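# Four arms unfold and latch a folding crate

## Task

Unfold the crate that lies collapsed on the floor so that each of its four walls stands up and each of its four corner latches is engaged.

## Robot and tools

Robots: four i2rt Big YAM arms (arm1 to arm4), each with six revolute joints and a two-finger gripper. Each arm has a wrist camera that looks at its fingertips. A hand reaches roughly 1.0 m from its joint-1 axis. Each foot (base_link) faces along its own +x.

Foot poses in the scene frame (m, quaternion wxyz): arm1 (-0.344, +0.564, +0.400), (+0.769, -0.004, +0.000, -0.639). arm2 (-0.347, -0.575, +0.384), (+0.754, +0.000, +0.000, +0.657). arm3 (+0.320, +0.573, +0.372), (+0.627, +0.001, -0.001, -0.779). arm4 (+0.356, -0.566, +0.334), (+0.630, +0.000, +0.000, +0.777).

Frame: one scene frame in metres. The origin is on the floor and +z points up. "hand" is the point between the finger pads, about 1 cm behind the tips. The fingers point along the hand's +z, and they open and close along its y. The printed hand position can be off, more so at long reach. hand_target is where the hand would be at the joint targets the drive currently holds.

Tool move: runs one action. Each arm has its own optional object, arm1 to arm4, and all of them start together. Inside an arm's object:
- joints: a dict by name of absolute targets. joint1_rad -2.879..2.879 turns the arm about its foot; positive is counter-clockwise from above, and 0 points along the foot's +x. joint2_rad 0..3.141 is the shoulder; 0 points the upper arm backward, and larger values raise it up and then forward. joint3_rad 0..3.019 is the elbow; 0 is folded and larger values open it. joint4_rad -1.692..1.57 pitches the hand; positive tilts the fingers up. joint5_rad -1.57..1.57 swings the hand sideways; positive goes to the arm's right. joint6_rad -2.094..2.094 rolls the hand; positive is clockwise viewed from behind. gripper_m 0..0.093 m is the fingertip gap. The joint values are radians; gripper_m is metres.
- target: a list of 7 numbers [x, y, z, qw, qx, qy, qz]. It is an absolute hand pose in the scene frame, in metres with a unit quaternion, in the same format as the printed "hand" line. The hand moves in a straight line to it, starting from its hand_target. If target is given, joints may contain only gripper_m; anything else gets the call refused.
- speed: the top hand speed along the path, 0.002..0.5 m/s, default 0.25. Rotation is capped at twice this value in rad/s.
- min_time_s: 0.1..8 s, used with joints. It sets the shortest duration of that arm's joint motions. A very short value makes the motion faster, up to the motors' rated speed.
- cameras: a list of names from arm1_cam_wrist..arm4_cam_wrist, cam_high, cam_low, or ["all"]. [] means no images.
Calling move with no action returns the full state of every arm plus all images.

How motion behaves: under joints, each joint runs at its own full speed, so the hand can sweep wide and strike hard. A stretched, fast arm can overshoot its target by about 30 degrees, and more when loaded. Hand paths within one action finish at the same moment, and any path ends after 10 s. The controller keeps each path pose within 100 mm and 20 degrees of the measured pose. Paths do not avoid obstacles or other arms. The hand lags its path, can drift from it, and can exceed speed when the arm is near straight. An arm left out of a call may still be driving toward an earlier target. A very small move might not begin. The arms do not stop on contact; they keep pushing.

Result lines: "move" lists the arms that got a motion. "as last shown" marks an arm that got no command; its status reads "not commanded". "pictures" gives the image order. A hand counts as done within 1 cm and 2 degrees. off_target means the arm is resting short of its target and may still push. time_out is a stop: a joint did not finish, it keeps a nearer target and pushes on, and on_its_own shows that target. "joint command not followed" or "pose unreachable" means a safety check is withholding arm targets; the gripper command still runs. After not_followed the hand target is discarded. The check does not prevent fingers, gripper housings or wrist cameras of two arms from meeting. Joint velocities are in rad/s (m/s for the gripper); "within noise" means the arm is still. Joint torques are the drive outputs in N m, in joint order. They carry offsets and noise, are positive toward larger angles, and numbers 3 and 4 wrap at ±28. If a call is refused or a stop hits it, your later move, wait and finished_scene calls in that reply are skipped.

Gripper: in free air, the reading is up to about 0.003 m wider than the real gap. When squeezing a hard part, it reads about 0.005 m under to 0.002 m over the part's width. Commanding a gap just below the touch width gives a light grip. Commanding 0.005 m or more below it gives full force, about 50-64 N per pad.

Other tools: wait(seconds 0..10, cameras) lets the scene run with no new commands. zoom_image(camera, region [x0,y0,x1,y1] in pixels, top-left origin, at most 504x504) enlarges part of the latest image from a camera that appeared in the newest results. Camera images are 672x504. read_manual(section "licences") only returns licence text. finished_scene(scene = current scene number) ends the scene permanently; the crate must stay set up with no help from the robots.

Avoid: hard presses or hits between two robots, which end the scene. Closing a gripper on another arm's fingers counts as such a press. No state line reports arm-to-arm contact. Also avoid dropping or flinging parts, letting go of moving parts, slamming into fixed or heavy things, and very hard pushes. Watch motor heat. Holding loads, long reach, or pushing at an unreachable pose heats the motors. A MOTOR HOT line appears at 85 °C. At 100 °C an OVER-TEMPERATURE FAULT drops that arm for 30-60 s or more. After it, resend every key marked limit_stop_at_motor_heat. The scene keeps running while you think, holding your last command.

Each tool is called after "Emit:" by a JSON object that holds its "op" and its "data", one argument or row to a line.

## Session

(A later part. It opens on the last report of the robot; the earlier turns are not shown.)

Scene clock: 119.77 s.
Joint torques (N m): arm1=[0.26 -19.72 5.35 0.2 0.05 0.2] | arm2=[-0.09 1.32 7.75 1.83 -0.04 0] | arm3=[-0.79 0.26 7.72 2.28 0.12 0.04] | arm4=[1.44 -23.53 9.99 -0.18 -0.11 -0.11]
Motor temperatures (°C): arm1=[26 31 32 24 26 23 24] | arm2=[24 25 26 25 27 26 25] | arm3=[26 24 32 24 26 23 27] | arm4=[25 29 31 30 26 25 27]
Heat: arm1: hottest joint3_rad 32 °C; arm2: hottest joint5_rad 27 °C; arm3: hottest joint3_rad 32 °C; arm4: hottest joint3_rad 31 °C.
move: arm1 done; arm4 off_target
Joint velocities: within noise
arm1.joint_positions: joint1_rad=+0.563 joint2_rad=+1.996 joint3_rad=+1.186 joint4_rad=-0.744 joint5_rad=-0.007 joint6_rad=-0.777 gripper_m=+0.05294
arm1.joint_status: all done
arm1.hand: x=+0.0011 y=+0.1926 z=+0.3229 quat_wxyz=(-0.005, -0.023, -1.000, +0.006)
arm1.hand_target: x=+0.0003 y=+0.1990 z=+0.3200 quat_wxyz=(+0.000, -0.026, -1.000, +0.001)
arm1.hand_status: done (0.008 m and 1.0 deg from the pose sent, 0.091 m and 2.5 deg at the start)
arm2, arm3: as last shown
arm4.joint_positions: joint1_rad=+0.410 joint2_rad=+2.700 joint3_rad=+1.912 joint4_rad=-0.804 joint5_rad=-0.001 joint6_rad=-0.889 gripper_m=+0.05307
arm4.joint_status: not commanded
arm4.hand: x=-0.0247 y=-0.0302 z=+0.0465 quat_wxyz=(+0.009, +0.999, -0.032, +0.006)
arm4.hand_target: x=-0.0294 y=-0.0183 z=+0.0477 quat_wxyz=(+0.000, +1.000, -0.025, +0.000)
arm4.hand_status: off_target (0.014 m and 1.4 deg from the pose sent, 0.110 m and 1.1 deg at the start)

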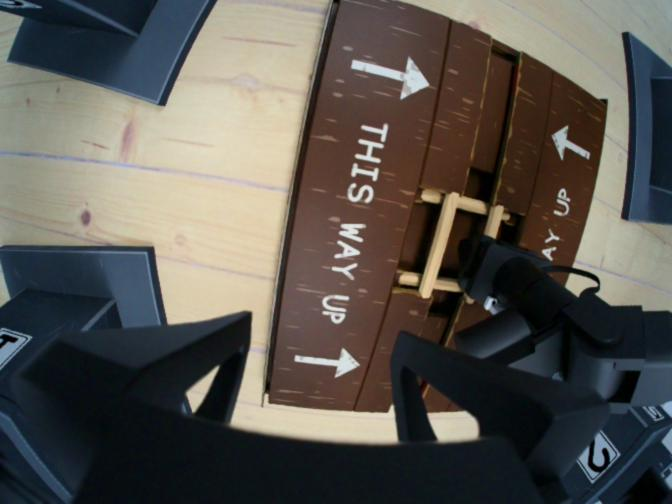

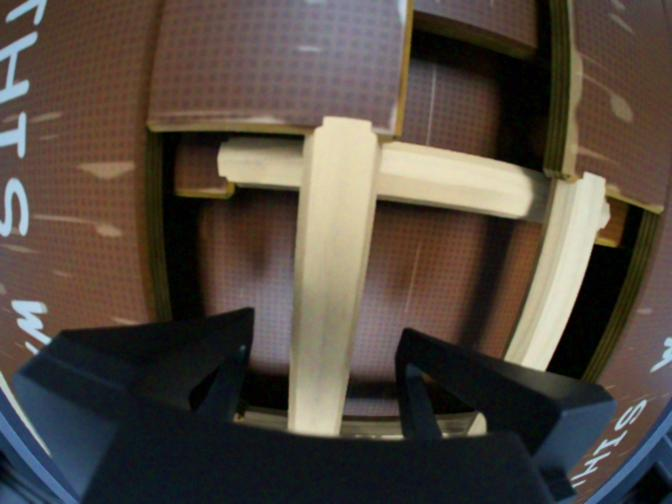

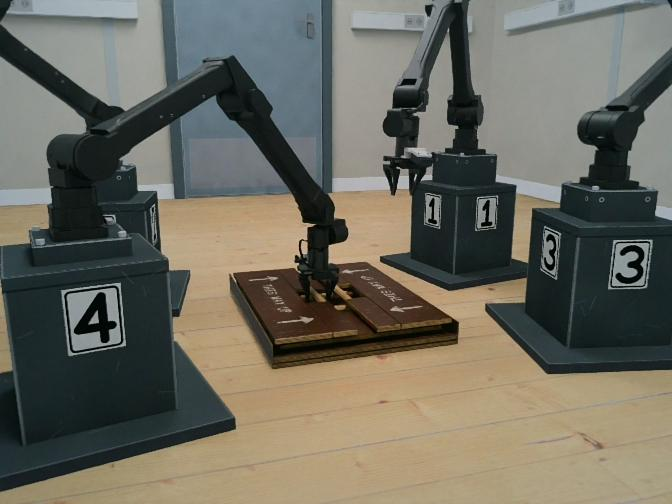

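Emit:
{"op": "move", "data": {
  "arm4": {"target": [-0.029, -0.0175, 0.041, 0, 0.99966, -0.0262, 0], "speed": 0.1, "joints": {"gripper_m": 0.008}}
}}

Emit:
{"op": "move", "data": {
  "arm4": {"target": [-0.028, -0.042, 0.120, -0.2164, 0.9759, -0.0256, 0.0057], "speed": 0.15},
  "cameras": ["arm1_cam_wrist", "arm4_cam_wrist", "cam_low"]
}}

Scene clock: 122.13 s.
Joint torques (N m): arm1=[0.09 -19.6 5.26 0.23 0.08 0.22] | arm2=[-0.09 1.26 7.76 1.8 -0.04 0] | arm3=[-0.73 -0.09 7.8 2.28 0.09 0.05] | arm4=[1.44 -22.3 10.5 0.29 -0.05 0.3]
Motor temperatures (°C): arm1=[26 31 32 24 26 23 24] | arm2=[24 25 26 25 27 26 25] | arm3=[26 24 32 24 26 23 27] | arm4=[25 29 31 30 26 25 27]
Heat: arm1: hottest joint3_rad 32 °C; arm2: hottest joint5_rad 27 °C; arm3: hottest joint3_rad 32 °C; arm4: hottest joint3_rad 31 °C.
move: arm4 off_target
Joint velocities: within noise
arm1, arm2, arm3: as last shown
arm4.joint_positions: joint1_rad=+0.410 joint2_rad=+2.700 joint3_rad=+1.912 joint4_rad=-0.812 joint5_rad=-0.009 joint6_rad=-0.935 gripper_m=+0.01671
arm4.joint_status: gripper_m off_target (ended at +0.01674, target +0.00800)
arm4.hand: x=-0.0247 y=-0.0325 z=+0.0466 quat_wxyz=(+0.014, +1.000, -0.009, +0.005)
arm4.hand_target: x=-0.0292 y=-0.0189 z=+0.0414 quat_wxyz=(+0.002, +1.000, -0.021, -0.002)
arm4.hand_status: off_target (0.017 m and 2.6 deg from the pose sent, 0.014 m and 1.4 deg at the start)
pictures: none

Scene clock: 124.20 s.
Joint torques (N m): arm1=[0.85 -19.31 5.41 0.21 0.09 0.18] | arm2=[-0.09 1.26 7.76 1.81 -0.04 0] | arm3=[-1.08 0.21 7.64 2.36 0.11 0.03] | arm4=[2.67 -22.71 5.42 0.98 0.77 0.58]
Motor temperatures (°C): arm1=[26 31 32 24 26 23 24] | arm2=[24 25 26 25 27 26 25] | arm3=[26 24 32 24 26 23 27] | arm4=[25 29 31 30 26 25 27]
Heat: arm1: hottest joint3_rad 32 °C; arm2: hottest joint5_rad 27 °C; arm3: hottest joint3_rad 32 °C; arm4: hottest joint3_rad 31 °C.
move: arm4 off_target
Joint velocities: within noise
arm1, arm2, arm3: as last shown
arm4.joint_positions: joint1_rad=+0.488 joint2_rad=+2.441 joint3_rad=+1.481 joint4_rad=-0.295 joint5_rad=+0.275 joint6_rad=-0.900 gripper_m=+0.01671
arm4.joint_status: not commanded
arm4.hand: x=-0.0239 y=-0.0373 z=+0.1147 quat_wxyz=(-0.206, +0.978, -0.010, +0.006)
arm4.hand_target: x=-0.0271 y=-0.0401 z=+0.1194 quat_wxyz=(-0.216, +0.976, -0.026, +0.006)
arm4.hand_status: off_target (0.008 m and 2.2 deg from the pose sent, 0.074 m and 26.7 deg at the start)

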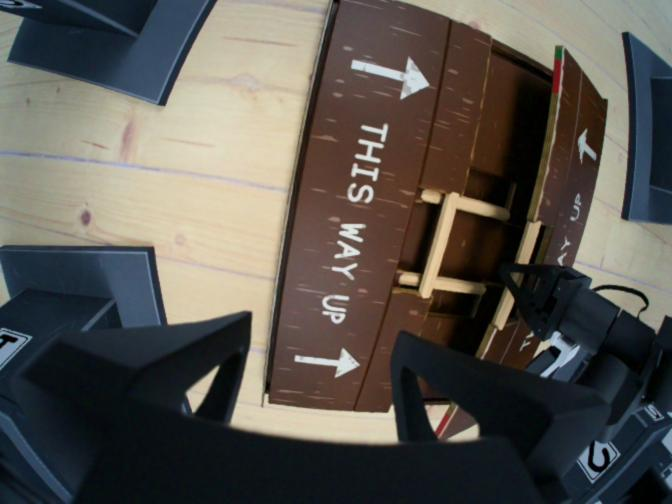

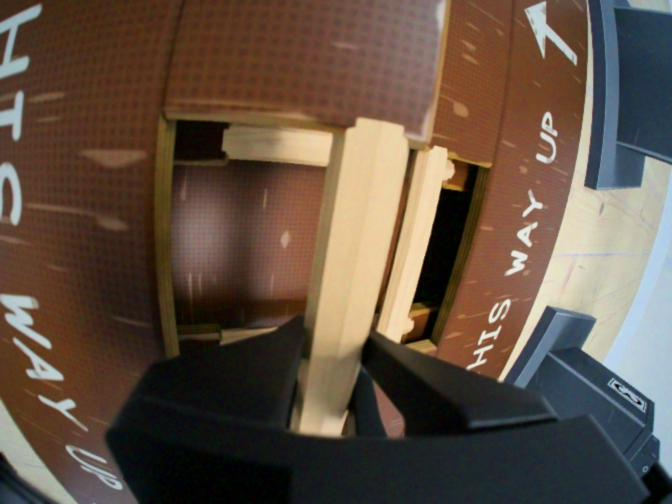

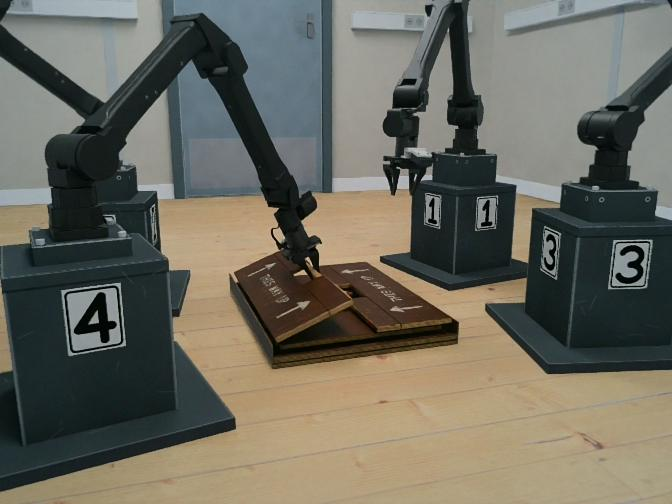

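Emit:
{"op": "move", "data": {
  "arm4": {"target": [-0.030, -0.094, 0.186, -0.4066, 0.9132, -0.0239, 0.0107], "speed": 0.2}
}}

Emit:
{"op": "move", "data": {
  "arm4": {"target": [-0.033, -0.153, 0.221, -0.5734, 0.8189, -0.0215, 0.0150], "speed": 0.2},
  "cameras": ["arm1_cam_wrist", "arm4_cam_wrist", "cam_low", "cam_high"]
}}

Scene clock: 129.10 s.
Joint torques (N m): arm1=[0.97 -19.72 5.3 0.2 0.11 0.19] | arm2=[-0.09 1.26 7.76 1.81 -0.04 0] | arm3=[-0.26 -0.03 7.76 2.22 0.11 0.04] | arm4=[3.66 -19.25 4.34 1.48 0.43 0.42]
Motor temperatures (°C): arm1=[26 31 32 24 26 23 24] | arm2=[24 25 26 25 27 26 25] | arm3=[26 24 32 24 26 23 27] | arm4=[25 29 31 30 27 25 27]
Heat: arm1: hottest joint3_rad 32 °C; arm2: hottest joint5_rad 27 °C; arm3: hottest joint3_rad 32 °C; arm4: hottest joint3_rad 31 °C.
move: arm4 off_target
Joint velocities: within noise
arm1, arm2, arm3: as last shown
arm4.joint_positions: joint1_rad=+0.620 joint2_rad=+2.277 joint3_rad=+1.156 joint4_rad=+0.153 joint5_rad=+0.620 joint6_rad=-0.894 gripper_m=+0.01671
arm4.joint_status: not commanded
arm4.hand: x=-0.0230 y=-0.0803 z=+0.1874 quat_wxyz=(-0.406, +0.914, -0.022, +0.019)
arm4.hand_target: x=-0.0302 y=-0.0923 z=+0.1863 quat_wxyz=(-0.408, +0.913, -0.022, +0.013)
arm4.hand_status: off_target (0.015 m and 1.0 deg from the pose sent, 0.091 m and 24.2 deg at the start)
pictures: none

Scene clock: 130.83 s.
Joint torques (N m): arm1=[0.26 -19.08 5.37 0.13 0.09 0.2] | arm2=[-0.09 1.26 7.73 1.83 -0.04 0] | arm3=[-0.62 0.44 7.73 2.43 0.13 0.06] | arm4=[3.9 -15.5 4.14 2.33 0.13 0.08]
Motor temperatures (°C): arm1=[26 31 32 24 26 23 24] | arm2=[24 25 26 25 27 26 25] | arm3=[26 24 32 24 26 23 27] | arm4=[25 29 31 30 27 25 27]
Heat: arm1: hottest joint3_rad 32 °C; arm2: hottest joint5_rad 27 °C; arm3: hottest joint3_rad 32 °C; arm4: hottest joint3_rad 31 °C.
move: arm4 off_target
Joint velocities: within noise
arm1, arm2, arm3: as last shown
arm4.joint_positions: joint1_rad=+0.774 joint2_rad=+2.291 joint3_rad=+0.957 joint4_rad=+0.690 joint5_rad=+0.967 joint6_rad=-1.016 gripper_m=+0.01671
arm4.joint_status: not commanded
arm4.hand: x=-0.0218 y=-0.1408 z=+0.2297 quat_wxyz=(-0.574, +0.818, -0.035, +0.024)
arm4.hand_target: x=-0.0330 y=-0.1520 z=+0.2220 quat_wxyz=(-0.574, +0.818, -0.021, +0.016)
arm4.hand_status: off_target (0.019 m and 1.9 deg from the pose sent, 0.081 m and 22.1 deg at the start)
pictures: arm1_cam_wrist, arm4_cam_wrist, cam_high, cam_low

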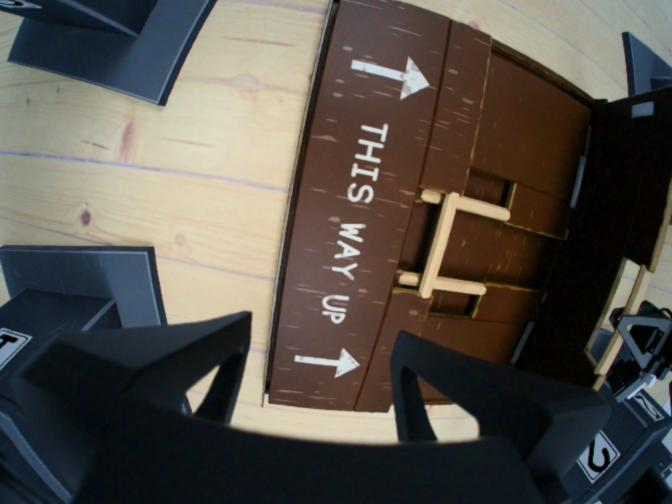

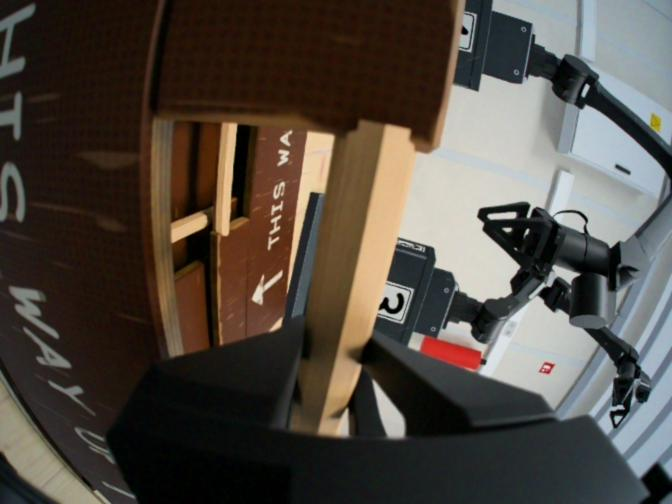

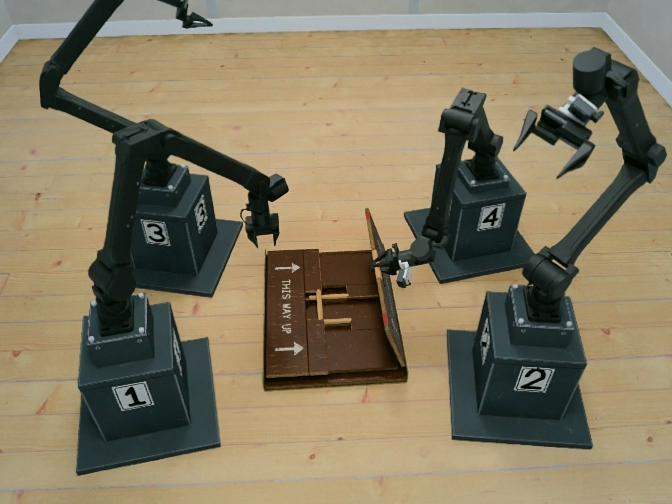

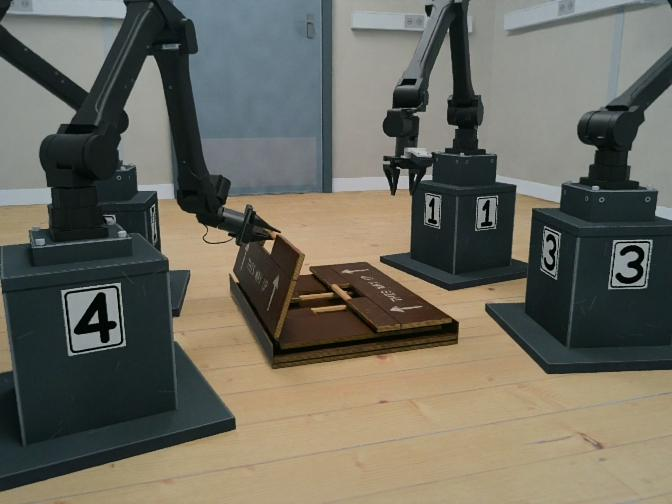

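Emit:
{"op": "move", "data": {
  "arm4": {"target": [-0.037, -0.205, 0.238, -0.6689, 0.7429, -0.0195, 0.0175], "speed": 0.2},
  "cameras": ["arm1_cam_wrist", "arm4_cam_wrist", "cam_low", "cam_high"]
}}

Scene clock: 134.97 s.
Joint torques (N m): arm1=[0.26 -19.55 5.26 0.21 0.08 0.21] | arm2=[-0.09 1.26 7.75 1.81 -0.04 0] | arm3=[-0.5 0.32 7.61 2.4 0.11 0.02] | arm4=[4.07 -15.33 3.36 2.1 -0.42 -0.16]
Motor temperatures (°C): arm1=[26 31 32 24 26 23 24] | arm2=[24 25 26 25 27 26 25] | arm3=[26 24 32 24 26 23 27] | arm4=[25 29 31 31 27 25 27]
Heat: arm1: hottest joint3_rad 32 °C; arm2: hottest joint5_rad 27 °C; arm3: hottest joint3_rad 32 °C; arm4: hottest joint3_rad 31 °C.
move: arm4 off_target
Joint velocities: within noise
arm1, arm2, arm3: as last shown
arm4.joint_positions: joint1_rad=+0.895 joint2_rad=+2.423 joint3_rad=+0.902 joint4_rad=+1.239 joint5_rad=+1.195 joint6_rad=-1.289 gripper_m=+0.01666
arm4.joint_status: not commanded
arm4.hand: x=-0.0197 y=-0.1943 z=+0.2432 quat_wxyz=(-0.669, +0.741, -0.046, +0.029)
arm4.hand_target: x=-0.0359 y=-0.2043 z=+0.2392 quat_wxyz=(-0.671, +0.741, -0.024, +0.019)
arm4.hand_status: off_target (0.021 m and 3.4 deg from the pose sent, 0.067 m and 14.1 deg at the start)
pictures: arm1_cam_wrist, arm4_cam_wrist, cam_high, cam_low

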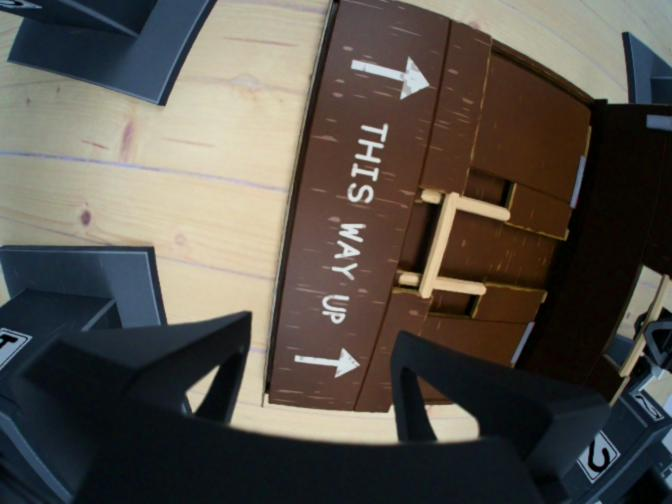

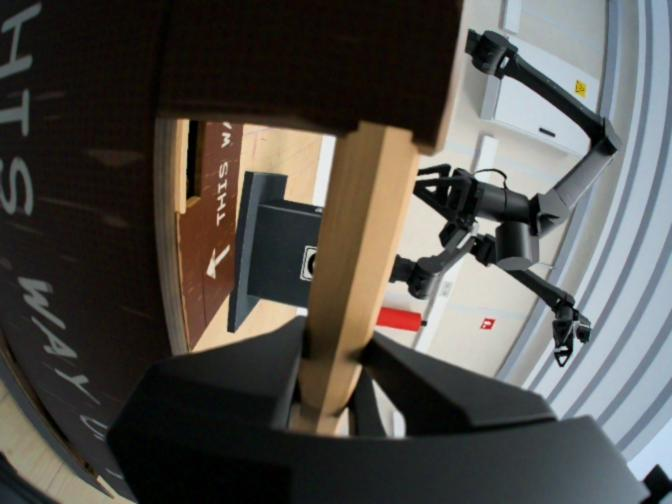

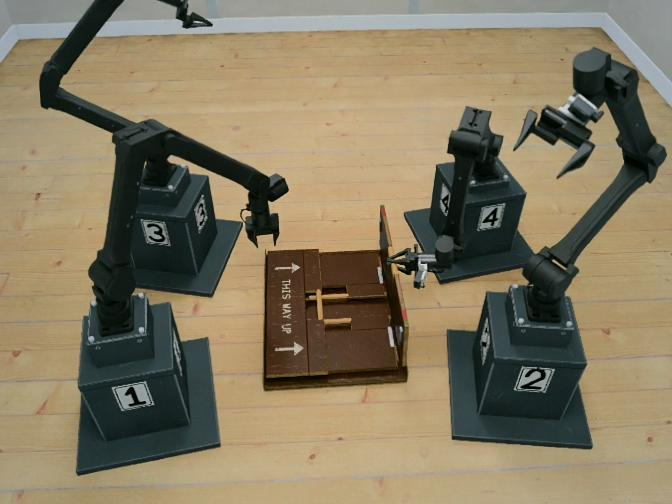

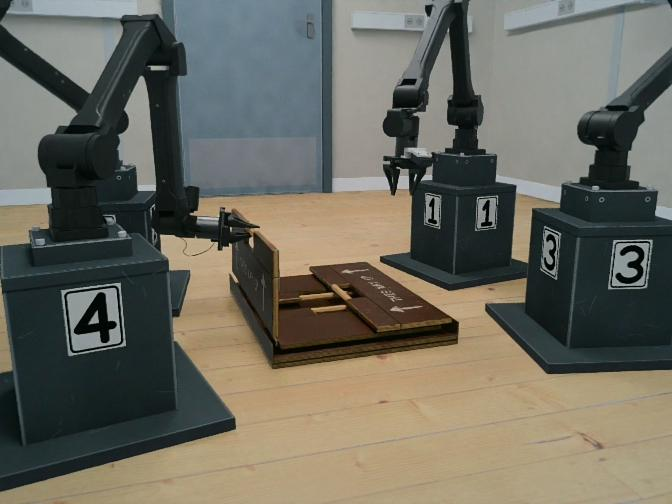

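Emit:
{"op": "zoom_image", "data": {
  "camera": "cam_high",
  "region": [255, 190, 435, 400]
}}

Emit:
{"op": "zoom_image", "data": {
  "camera": "cam_low",
  "region": [215, 200, 475, 380]
}}

Emit:
{"op": "zoom_image", "data": {
  "camera": "arm1_cam_wrist",
  "region": [380, 20, 672, 430]
}}

Scaled by 2.400 from the camera's image (finer frame: 960x720).

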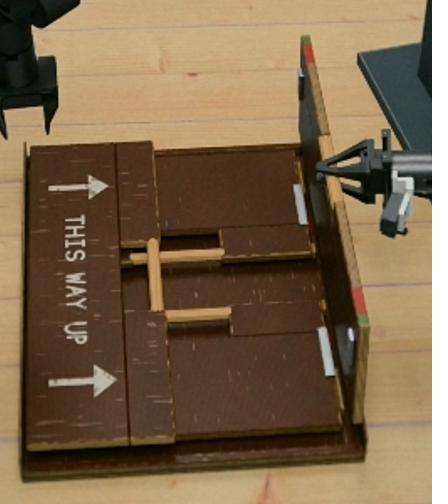

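Scaled by 1.938 from the camera's image (finer frame: 960x720).

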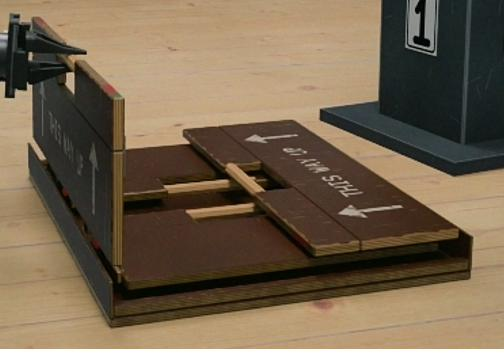

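Scaled by 1.229 from the camera's image (finer frame: 960x720).

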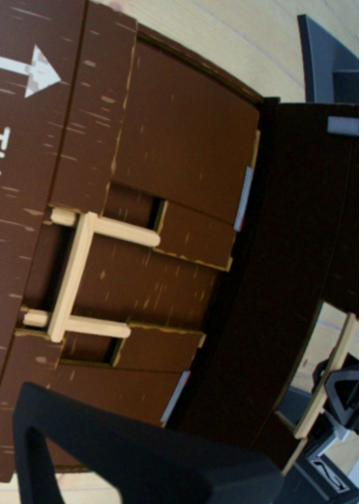

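Emit:
{"op": "move", "data": {
  "arm1": {"target": [-0.004, 0.015, 0.125, 0, 0.0262, 0.99966, 0], "speed": 0.3}
}}

Emit:
{"op": "move", "data": {
  "arm1": {"target": [-0.004, 0.014, 0.052, 0, 0.0262, 0.99966, 0], "speed": 0.15},
  "cameras": ["arm1_cam_wrist", "cam_low"]
}}

Scene clock: 141.57 s.
Joint torques (N m): arm1=[-0.5 -25.82 7.98 0.12 0.04 -0.05] | arm2=[-0.09 1.26 7.73 1.81 -0.04 0] | arm3=[-0.44 0.5 7.71 2.3 0.13 0.01] | arm4=[4.07 -15.33 3.36 2.13 -0.42 -0.14]
Motor temperatures (°C): arm1=[26 31 32 24 26 23 24] | arm2=[24 25 26 25 27 26 25] | arm3=[26 24 32 24 26 23 27] | arm4=[25 29 30 31 26 25 27]
Heat: arm1: hottest joint3_rad 32 °C; arm2: hottest joint5_rad 27 °C; arm3: hottest joint3_rad 32 °C; arm4: hottest joint4_rad 31 °C.
move: arm1 off_target
Joint velocities: within noise
arm1.joint_positions: joint1_rad=+0.375 joint2_rad=+2.634 joint3_rad=+1.773 joint4_rad=-0.735 joint5_rad=-0.010 joint6_rad=-0.937 gripper_m=+0.05294
arm1.joint_status: not commanded
arm1.hand: x=-0.0111 y=+0.0307 z=+0.1187 quat_wxyz=(+0.006, -0.037, -0.999, -0.010)
arm1.hand_target: x=-0.0035 y=+0.0171 z=+0.1241 quat_wxyz=(-0.001, -0.031, -1.000, -0.001)
arm1.hand_status: off_target (0.018 m and 1.8 deg from the pose sent, 0.266 m and 1.0 deg at the start)
arm2.joint_positions: joint1_rad=+0.742 joint2_rad=+0.634 joint3_rad=+1.438 joint4_rad=-1.211 joint5_rad=-0.133 joint6_rad=-0.320 gripper_m=+0.09396
arm2.joint_status: not commanded
arm2.hand: x=-0.5072 y=-0.3840 z=+0.9710 quat_wxyz=(-0.284, +0.802, -0.229, -0.472)
arm2.hand_target: x=-0.5054 y=-0.3866 z=+0.9837 quat_wxyz=(-0.292, +0.795, -0.226, -0.481)
arm2.hand_status: not commanded
arm3.joint_positions: joint1_rad=+0.368 joint2_rad=+0.623 joint3_rad=+1.401 joint4_rad=-1.238 joint5_rad=-0.070 joint6_rad=+0.635 gripper_m=+0.09396
arm3.joint_status: not commanded
arm3.hand: x=+0.3681 y=+0.3300 z=+0.9365 quat_wxyz=(-0.499, -0.717, -0.455, +0.173)
arm3.hand_target: x=+0.3677 y=+0.3328 z=+0.9459 quat_wxyz=(-0.507, -0.712, -0.452, +0.176)
arm3.hand_status: not commanded
arm4.joint_positions: joint1_rad=+0.895 joint2_rad=+2.423 joint3_rad=+0.902 joint4_rad=+1.241 joint5_rad=+1.195 joint6_rad=-1.289 gripper_m=+0.01666
arm4.joint_status: not commanded
arm4.hand: x=-0.0197 y=-0.1943 z=+0.2434 quat_wxyz=(-0.670, +0.741, -0.047, +0.029)
arm4.hand_target: x=-0.0360 y=-0.2042 z=+0.2394 quat_wxyz=(-0.671, +0.741, -0.025, +0.019)
arm4.hand_status: not commanded
pictures: none

Scene clock: 142.97 s.
Joint torques (N m): arm1=[-0.09 -26.52 7.45 0.53 0.16 -0.06] | arm2=[-0.03 1.26 7.73 1.8 -0.05 0] | arm3=[-0.38 0.32 7.77 2.29 0.14 0.01] | arm4=[4.07 -15.27 3.36 2.14 -0.42 -0.14]
Motor temperatures (°C): arm1=[26 31 32 24 26 23 24] | arm2=[24 25 26 25 27 26 25] | arm3=[26 24 32 24 26 23 27] | arm4=[25 29 30 31 26 25 27]
Heat: arm1: hottest joint3_rad 32 °C; arm2: hottest joint5_rad 27 °C; arm3: hottest joint3_rad 32 °C; arm4: hottest joint4_rad 31 °C.
move: arm1 off_target
Joint velocities: within noise
arm1.joint_positions: joint1_rad=+0.375 joint2_rad=+2.800 joint3_rad=+1.887 joint4_rad=-0.700 joint5_rad=-0.008 joint6_rad=-0.946 gripper_m=+0.05294
arm1.joint_status: not commanded
arm1.hand: x=-0.0139 y=+0.0336 z=+0.0445 quat_wxyz=(+0.011, -0.033, -0.999, -0.017)
arm1.hand_target: x=-0.0046 y=+0.0149 z=+0.0524 quat_wxyz=(+0.000, -0.027, -1.000, +0.001)
arm1.hand_status: off_target (0.023 m and 2.4 deg from the pose sent, 0.069 m and 1.8 deg at the start)
arm2, arm3, arm4: as last shown

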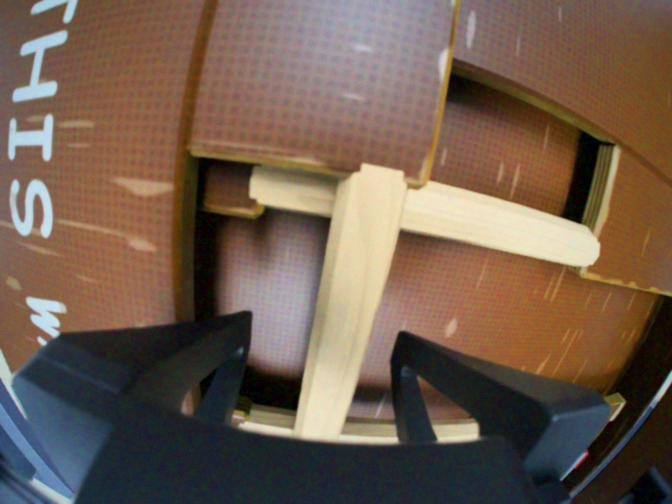

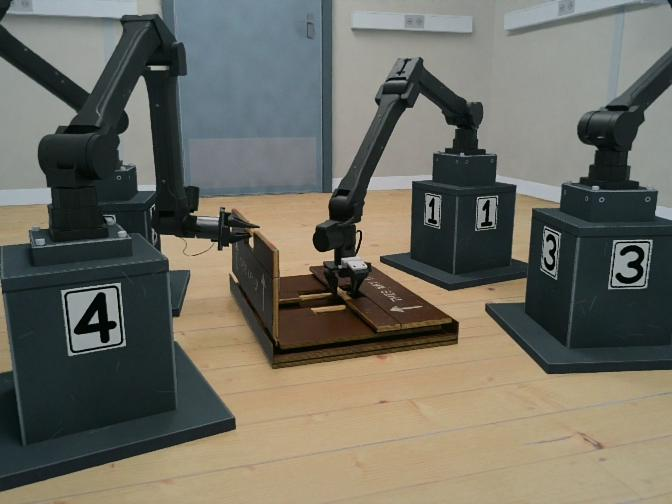

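Emit:
{"op": "move", "data": {
  "arm1": {"target": [-0.004, 0.012, 0.043, 0, 0.0262, 0.99966, 0], "speed": 0.1, "joints": {"gripper_m": 0.006}}
}}

Emit:
{"op": "move", "data": {
  "arm1": {"target": [-0.004, 0.032, 0.120, -0.0057, 0.0256, 0.9759, -0.2164], "speed": 0.15}
}}

Emit:
{"op": "move", "data": {
  "arm1": {"target": [-0.001, 0.090, 0.190, -0.0107, 0.0239, 0.9132, -0.4066], "speed": 0.2},
  "cameras": ["arm1_cam_wrist", "cam_low"]
}}

Scene clock: 145.40 s.
Joint torques (N m): arm1=[-0.85 -24.41 8.83 0.61 0.06 -0.08] | arm2=[-0.09 1.26 7.73 1.8 -0.04 0] | arm3=[-0.62 0.03 7.83 2.4 0.1 0.03] | arm4=[4.07 -15.27 3.34 2.14 -0.42 -0.14]
Motor temperatures (°C): arm1=[26 31 32 24 26 23 24] | arm2=[24 25 26 25 27 26 25] | arm3=[26 24 32 24 26 23 27] | arm4=[25 29 30 31 26 25 27]
Heat: arm1: hottest joint3_rad 32 °C; arm2: hottest joint5_rad 27 °C; arm3: hottest joint3_rad 32 °C; arm4: hottest joint4_rad 31 °C.
move: arm1 off_target
Joint velocities: within noise
arm1.joint_positions: joint1_rad=+0.373 joint2_rad=+2.804 joint3_rad=+1.898 joint4_rad=-0.700 joint5_rad=-0.007 joint6_rad=-0.946 gripper_m=+0.01753
arm1.joint_status: gripper_m off_target (ended at +0.01755, target +0.00600)
arm1.hand: x=-0.0130 y=+0.0298 z=+0.0441 quat_wxyz=(+0.010, -0.034, -0.999, -0.014)
arm1.hand_target: x=-0.0053 y=+0.0126 z=+0.0431 quat_wxyz=(+0.000, -0.027, -1.000, +0.000)
arm1.hand_status: off_target (0.020 m and 2.1 deg from the pose sent, 0.024 m and 2.4 deg at the start)
arm2, arm3, arm4: as last shown
pictures: none

Scene clock: 147.47 s.
Joint torques (N m): arm1=[0.79 -25.82 3.74 2.21 0.9 0.05] | arm2=[-0.09 1.32 7.75 1.8 -0.04 0] | arm3=[-0.32 0.26 7.79 2.3 0.11 0.02] | arm4=[4.07 -15.27 3.34 2.13 -0.42 -0.14]
Motor temperatures (°C): arm1=[26 31 32 24 26 23 24] | arm2=[24 25 26 25 27 26 25] | arm3=[26 24 32 24 26 23 27] | arm4=[25 29 30 31 26 25 28]
Heat: arm1: hottest joint3_rad 32 °C; arm2: hottest joint5_rad 27 °C; arm3: hottest joint3_rad 32 °C; arm4: hottest joint4_rad 31 °C.
move: arm1 off_target
Joint velocities: within noise
arm1.joint_positions: joint1_rad=+0.447 joint2_rad=+2.564 joint3_rad=+1.457 joint4_rad=-0.158 joint5_rad=+0.243 joint6_rad=-0.908 gripper_m=+0.01753
arm1.joint_status: not commanded
arm1.hand: x=-0.0136 y=+0.0369 z=+0.1085 quat_wxyz=(+0.007, -0.033, -0.980, +0.196)
arm1.hand_target: x=-0.0031 y=+0.0315 z=+0.1201 quat_wxyz=(+0.002, -0.026, -0.976, +0.215)
arm1.hand_status: off_target (0.016 m and 2.5 deg from the pose sent, 0.076 m and 26.6 deg at the start)
arm2, arm3, arm4: as last shown
pictures: none

Scene clock: 149.10 s.
Joint torques (N m): arm1=[1.44 -22.48 2.09 1.87 0.8 -0.08] | arm2=[-0.15 1.26 7.75 1.81 -0.04 0] | arm3=[-0.73 0.21 7.86 2.35 0.13 0.05] | arm4=[4.01 -15.27 3.36 2.13 -0.42 -0.14]
Motor temperatures (°C): arm1=[26 31 32 24 26 23 25] | arm2=[24 25 26 25 27 26 25] | arm3=[26 24 32 24 26 23 27] | arm4=[25 29 30 31 26 25 28]
Heat: arm1: hottest joint3_rad 32 °C; arm2: hottest joint5_rad 27 °C; arm3: hottest joint3_rad 32 °C; arm4: hottest joint4_rad 31 °C.
move: arm1 off_target
Joint velocities: within noise
arm1.joint_positions: joint1_rad=+0.577 joint2_rad=+2.424 joint3_rad=+1.114 joint4_rad=+0.362 joint5_rad=+0.574 joint6_rad=-0.901 gripper_m=+0.01753
arm1.joint_status: not commanded
arm1.hand: x=-0.0148 y=+0.0790 z=+0.1812 quat_wxyz=(+0.013, -0.043, -0.915, +0.401)
arm1.hand_target: x=-0.0044 y=+0.0856 z=+0.1900 quat_wxyz=(+0.012, -0.026, -0.913, +0.408)
arm1.hand_status: off_target (0.020 m and 2.3 deg from the pose sent, 0.098 m and 25.4 deg at the start)
arm2, arm3, arm4: as last shown

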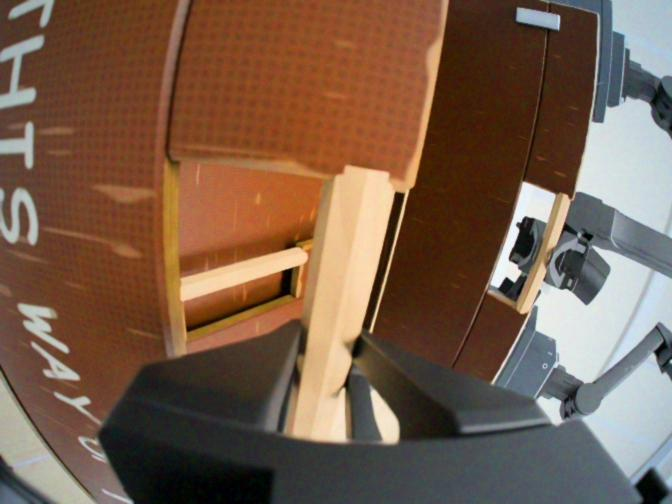

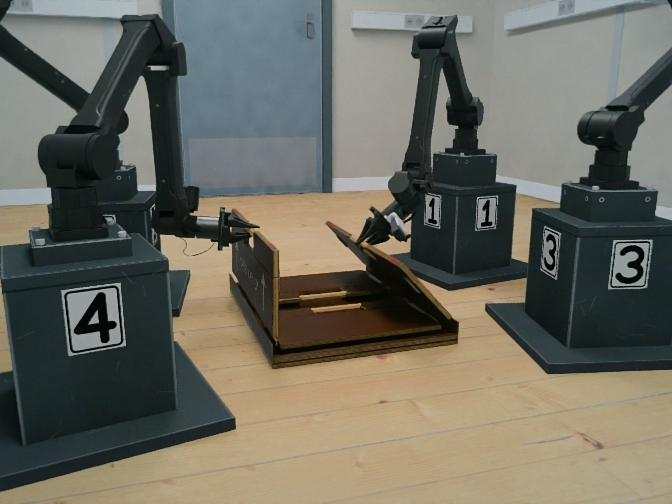

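Emit:
{"op": "move", "data": {
  "arm1": {"target": [0.001, 0.152, 0.226, -0.0150, 0.0215, 0.8189, -0.5734], "speed": 0.2},
  "arm2": {"target": [-0.08, -0.02, 0.30, 0, 0.6884, -0.7254, 0], "speed": 0.4, "joints": {"gripper_m": 0.055}}
}}

Emit:
{"op": "move", "data": {
  "arm1": {"target": [0.004, 0.204, 0.242, -0.0175, 0.0195, 0.7429, -0.6689], "speed": 0.2},
  "cameras": ["arm1_cam_wrist", "arm2_cam_wrist", "cam_low", "cam_high"]
}}

Scene clock: 169.97 s.
Joint torques (N m): arm1=[3.25 -19.55 1.01 2.66 0.53 -0.26] | arm2=[-0.38 -23.59 8.08 -0.12 0.07 0.06] | arm3=[-0.32 0.26 7.79 2.44 0.11 0.01] | arm4=[4.07 -15.27 3.36 2.13 -0.42 -0.14]
Motor temperatures (°C): arm1=[26 32 30 24 26 23 25] | arm2=[24 25 26 25 27 26 25] | arm3=[26 24 33 24 26 23 27] | arm4=[25 29 29 31 26 25 28]
Heat: arm1: hottest joint2_rad 32 °C; arm2: hottest joint5_rad 27 °C; arm3: hottest joint3_rad 33 °C; arm4: hottest joint4_rad 31 °C.
move: arm1 off_target; arm2 off_target
Joint velocities: within noise
arm1.joint_positions: joint1_rad=+0.734 joint2_rad=+2.479 joint3_rad=+0.937 joint4_rad=+0.922 joint5_rad=+0.913 joint6_rad=-1.023 gripper_m=+0.01753
arm1.joint_status: not commanded
arm1.hand: x=-0.0158 y=+0.1378 z=+0.2236 quat_wxyz=(+0.019, -0.050, -0.820, +0.570)
arm1.hand_target: x=+0.0003 y=+0.1507 z=+0.2258 quat_wxyz=(+0.016, -0.020, -0.819, +0.574)
arm1.hand_status: off_target (0.022 m and 3.3 deg from the pose sent, 0.087 m and 22.8 deg at the start)
arm2.joint_positions: joint1_rad=-0.309 joint2_rad=+2.243 joint3_rad=+1.552 joint4_rad=-0.943 joint5_rad=-0.007 joint6_rad=-0.406 gripper_m=+0.05513
arm2.joint_status: all done
arm2.hand: x=-0.0937 y=-0.0428 z=+0.2778 quat_wxyz=(+0.031, +0.693, -0.720, +0.008)
arm2.hand_target: x=-0.0829 y=-0.0269 z=+0.2978 quat_wxyz=(+0.010, +0.689, -0.725, +0.002)
arm2.hand_status: off_target (0.035 m and 3.7 deg from the pose sent, 0.875 m and 88.1 deg at the start)
arm3, arm4: as last shown
pictures: none

Scene clock: 171.50 s.
Joint torques (N m): arm1=[3.55 -18.08 -0.06 2.52 -0.01 -0.45] | arm2=[-0.5 -23.65 8.09 -0.13 0.07 0.06] | arm3=[-0.79 0.09 7.65 2.35 0.13 0.02] | arm4=[4.01 -15.27 3.36 2.13 -0.42 -0.14]
Motor temperatures (°C): arm1=[26 32 30 24 26 23 25] | arm2=[24 25 26 25 27 26 25] | arm3=[26 24 33 24 26 23 27] | arm4=[25 29 29 31 26 25 28]
Heat: arm1: hottest joint2_rad 32 °C; arm2: hottest joint5_rad 27 °C; arm3: hottest joint3_rad 33 °C; arm4: hottest joint4_rad 31 °C.
move: arm1 off_target
Joint velocities: within noise
arm1.joint_positions: joint1_rad=+0.863 joint2_rad=+2.623 joint3_rad=+0.913 joint4_rad=+1.431 joint5_rad=+1.142 joint6_rad=-1.265 gripper_m=+0.01753
arm1.joint_status: not commanded
arm1.hand: x=-0.0157 y=+0.1900 z=+0.2405 quat_wxyz=(+0.022, -0.058, -0.742, +0.667)
arm1.hand_target: x=+0.0034 y=+0.2025 z=+0.2436 quat_wxyz=(+0.019, -0.023, -0.742, +0.670)
arm1.hand_status: off_target (0.024 m and 4.4 deg from the pose sent, 0.071 m and 14.8 deg at the start)
arm2.joint_positions: joint1_rad=-0.307 joint2_rad=+2.243 joint3_rad=+1.552 joint4_rad=-0.943 joint5_rad=-0.007 joint6_rad=-0.406 gripper_m=+0.05513
arm2.joint_status: not commanded
arm2.hand: x=-0.0945 y=-0.0424 z=+0.2778 quat_wxyz=(+0.031, +0.693, -0.720, +0.008)
arm2.hand_target: x=-0.0838 y=-0.0265 z=+0.2978 quat_wxyz=(+0.010, +0.689, -0.724, +0.002)
arm2.hand_status: not commanded
arm3, arm4: as last shown
pictures: arm1_cam_wrist, arm2_cam_wrist, cam_high, cam_low

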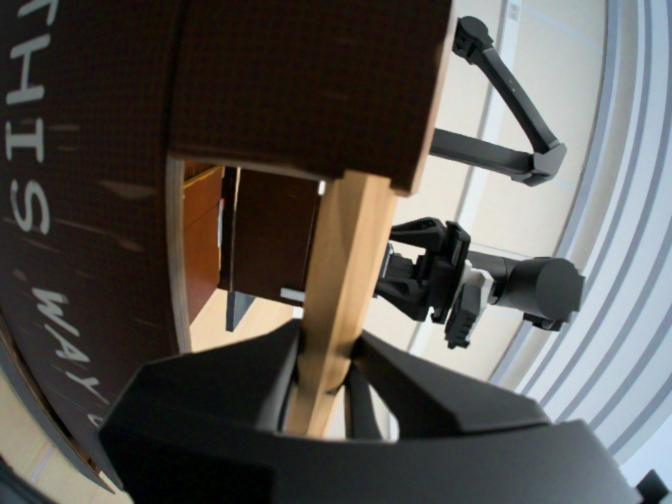

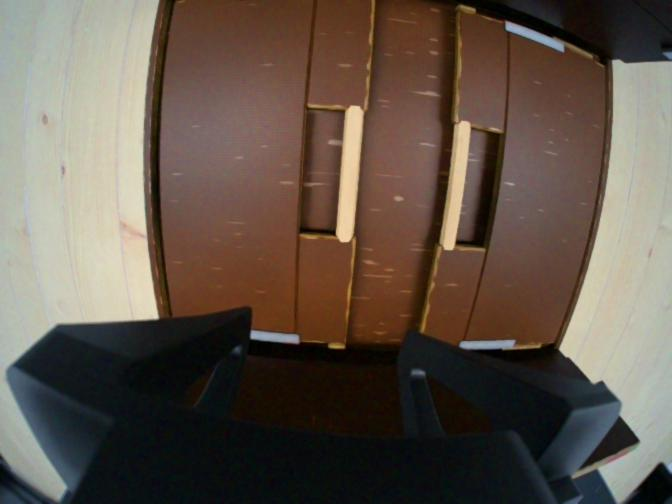

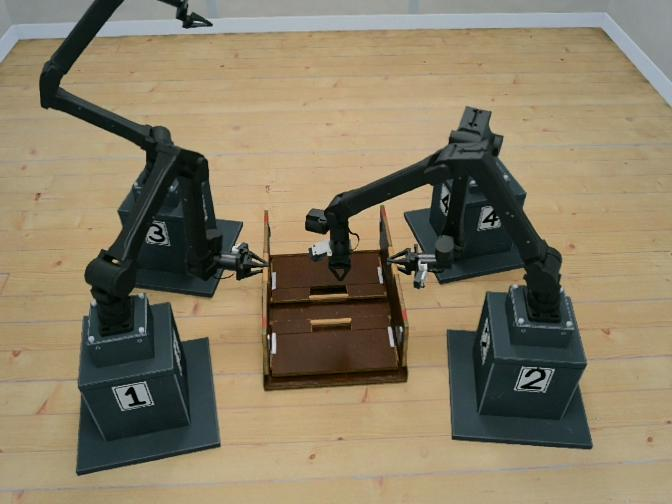

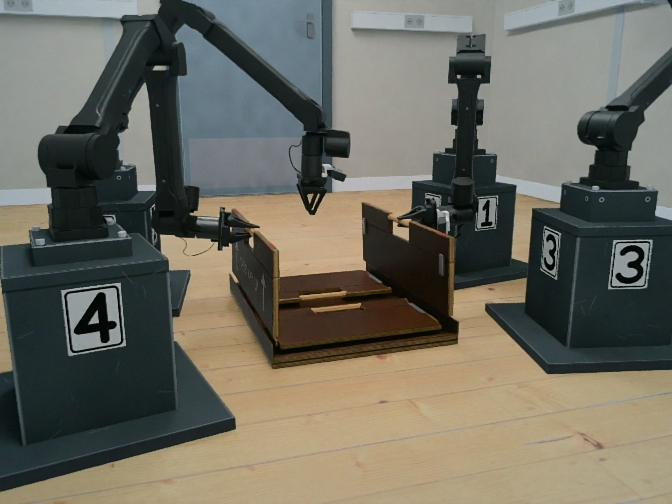

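Emit:
{"op": "move", "data": {
  "arm2": {"target": [-0.069, 0.001, 0.100, 0, 0.7193, -0.6947, 0], "speed": 0.25, "joints": {"gripper_m": 0.055}},
  "arm3": {"target": [0.08, 0.08, 0.42, 0, 0.7254, 0.6884, 0], "speed": 0.4, "joints": {"gripper_m": 0.055}},
  "cameras": ["arm2_cam_wrist", "arm3_cam_wrist", "cam_low"]
}}

Scene clock: 182.10 s.
Joint torques (N m): arm1=[3.25 -18.49 0.18 2.58 0 -0.39] | arm2=[-0.62 -24.18 6.93 0.62 0.07 -0.14] | arm3=[-1.38 -15.44 9.59 -0.31 0.22 -0.05] | arm4=[4.07 -15.27 3.36 2.14 -0.42 -0.14]
Motor temperatures (°C): arm1=[26 31 30 24 26 24 25] | arm2=[24 27 27 25 27 26 25] | arm3=[26 24 33 24 26 23 27] | arm4=[25 29 28 31 26 25 28]
Heat: arm1: hottest joint2_rad 31 °C; arm2: hottest joint2_rad 27 °C; arm3: hottest joint3_rad 33 °C; arm4: hottest joint4_rad 31 °C.
move: arm2 off_target; arm3 off_target
Joint velocities: within noise
arm1, arm4: as last shown
arm2.joint_positions: joint1_rad=-0.307 joint2_rad=+2.641 joint3_rad=+1.756 joint4_rad=-0.726 joint5_rad=-0.003 joint6_rad=-0.474 gripper_m=+0.05513
arm2.joint_status: all done
arm2.hand: x=-0.0812 y=-0.0163 z=+0.0939 quat_wxyz=(+0.019, +0.718, -0.696, +0.005)
arm2.hand_target: x=-0.0695 y=-0.0005 z=+0.1006 quat_wxyz=(-0.001, +0.719, -0.695, +0.000)
arm2.hand_status: off_target (0.022 m and 2.3 deg from the pose sent, 0.185 m and 5.5 deg at the start)
arm3.joint_positions: joint1_rad=-0.228 joint2_rad=+1.887 joint3_rad=+1.383 joint4_rad=-1.101 joint5_rad=+0.002 joint6_rad=-0.385 gripper_m=+0.05512
arm3.joint_status: all done
arm3.hand: x=+0.0919 y=+0.0952 z=+0.4076 quat_wxyz=(+0.006, -0.727, -0.686, -0.017)
arm3.hand_target: x=+0.0790 y=+0.0838 z=+0.4172 quat_wxyz=(+0.003, -0.728, -0.686, -0.005)
arm3.hand_status: off_target (0.023 m and 2.1 deg from the pose sent, 0.642 m and 67.1 deg at the start)

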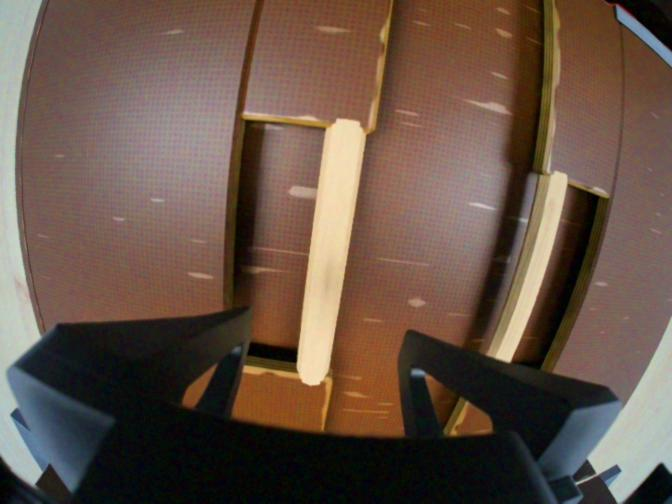

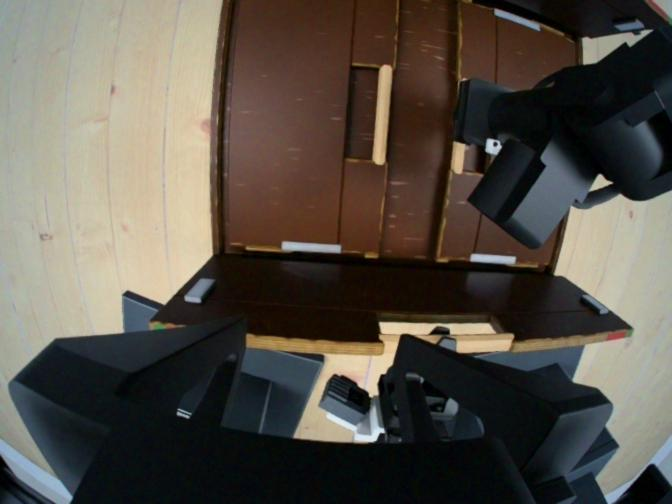

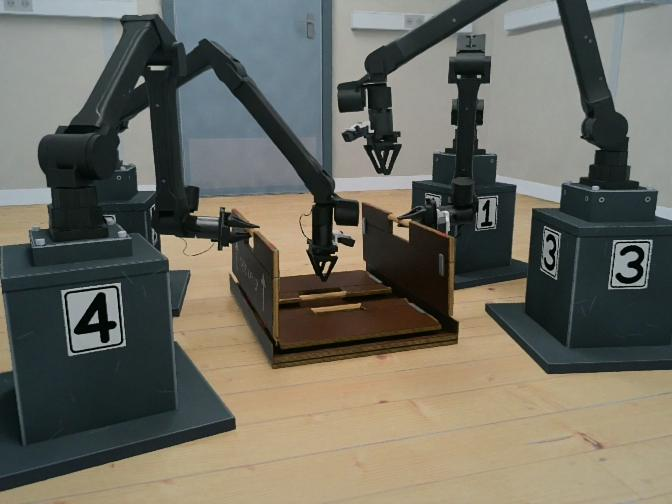

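Emit:
{"op": "move", "data": {
  "arm2": {"target": [-0.066, 0.002, 0.042, 0, 0.7193, -0.6947, 0], "speed": 0.12},
  "cameras": ["arm2_cam_wrist"]
}}

Scene clock: 188.40 s.
Joint torques (N m): arm1=[3.14 -18.9 0.1 2.63 0.01 -0.39] | arm2=[-0.79 -25 6.6 0.55 0.05 -0.13] | arm3=[-1.49 -15.91 9.46 -0.12 0.19 -0.04] | arm4=[4.07 -15.27 3.36 2.13 -0.42 -0.14]
Motor temperatures (°C): arm1=[26 31 30 24 26 24 25] | arm2=[24 28 27 25 27 26 25] | arm3=[26 24 33 24 26 23 27] | arm4=[25 29 28 31 26 25 28]
Heat: arm1: hottest joint2_rad 31 °C; arm2: hottest joint2_rad 28 °C; arm3: hottest joint3_rad 33 °C; arm4: hottest joint4_rad 31 °C.
move: arm2 off_target
Joint velocities: within noise
arm1, arm3: as last shown
arm2.joint_positions: joint1_rad=-0.307 joint2_rad=+2.782 joint3_rad=+1.858 joint4_rad=-0.693 joint5_rad=-0.003 joint6_rad=-0.477 gripper_m=+0.05513
arm2.joint_status: not commanded
arm2.hand: x=-0.0807 y=-0.0155 z=+0.0324 quat_wxyz=(+0.021, +0.719, -0.695, +0.006)
arm2.hand_target: x=-0.0665 y=+0.0013 z=+0.0423 quat_wxyz=(+0.000, +0.719, -0.695, +0.000)
arm2.hand_status: off_target (0.025 m and 2.5 deg from the pose sent, 0.057 m and 2.3 deg at the start)
arm4.joint_positions: joint1_rad=+0.895 joint2_rad=+2.423 joint3_rad=+0.902 joint4_rad=+1.241 joint5_rad=+1.195 joint6_rad=-1.289 gripper_m=+0.01666
arm4.joint_status: not commanded
arm4.hand: x=-0.0197 y=-0.1943 z=+0.2434 quat_wxyz=(-0.670, +0.741, -0.047, +0.029)
arm4.hand_target: x=-0.0360 y=-0.2042 z=+0.2394 quat_wxyz=(-0.671, +0.741, -0.025, +0.019)
arm4.hand_status: not commanded

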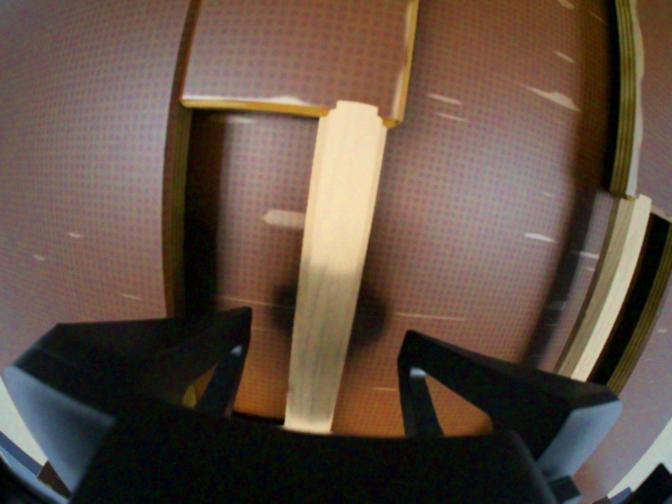

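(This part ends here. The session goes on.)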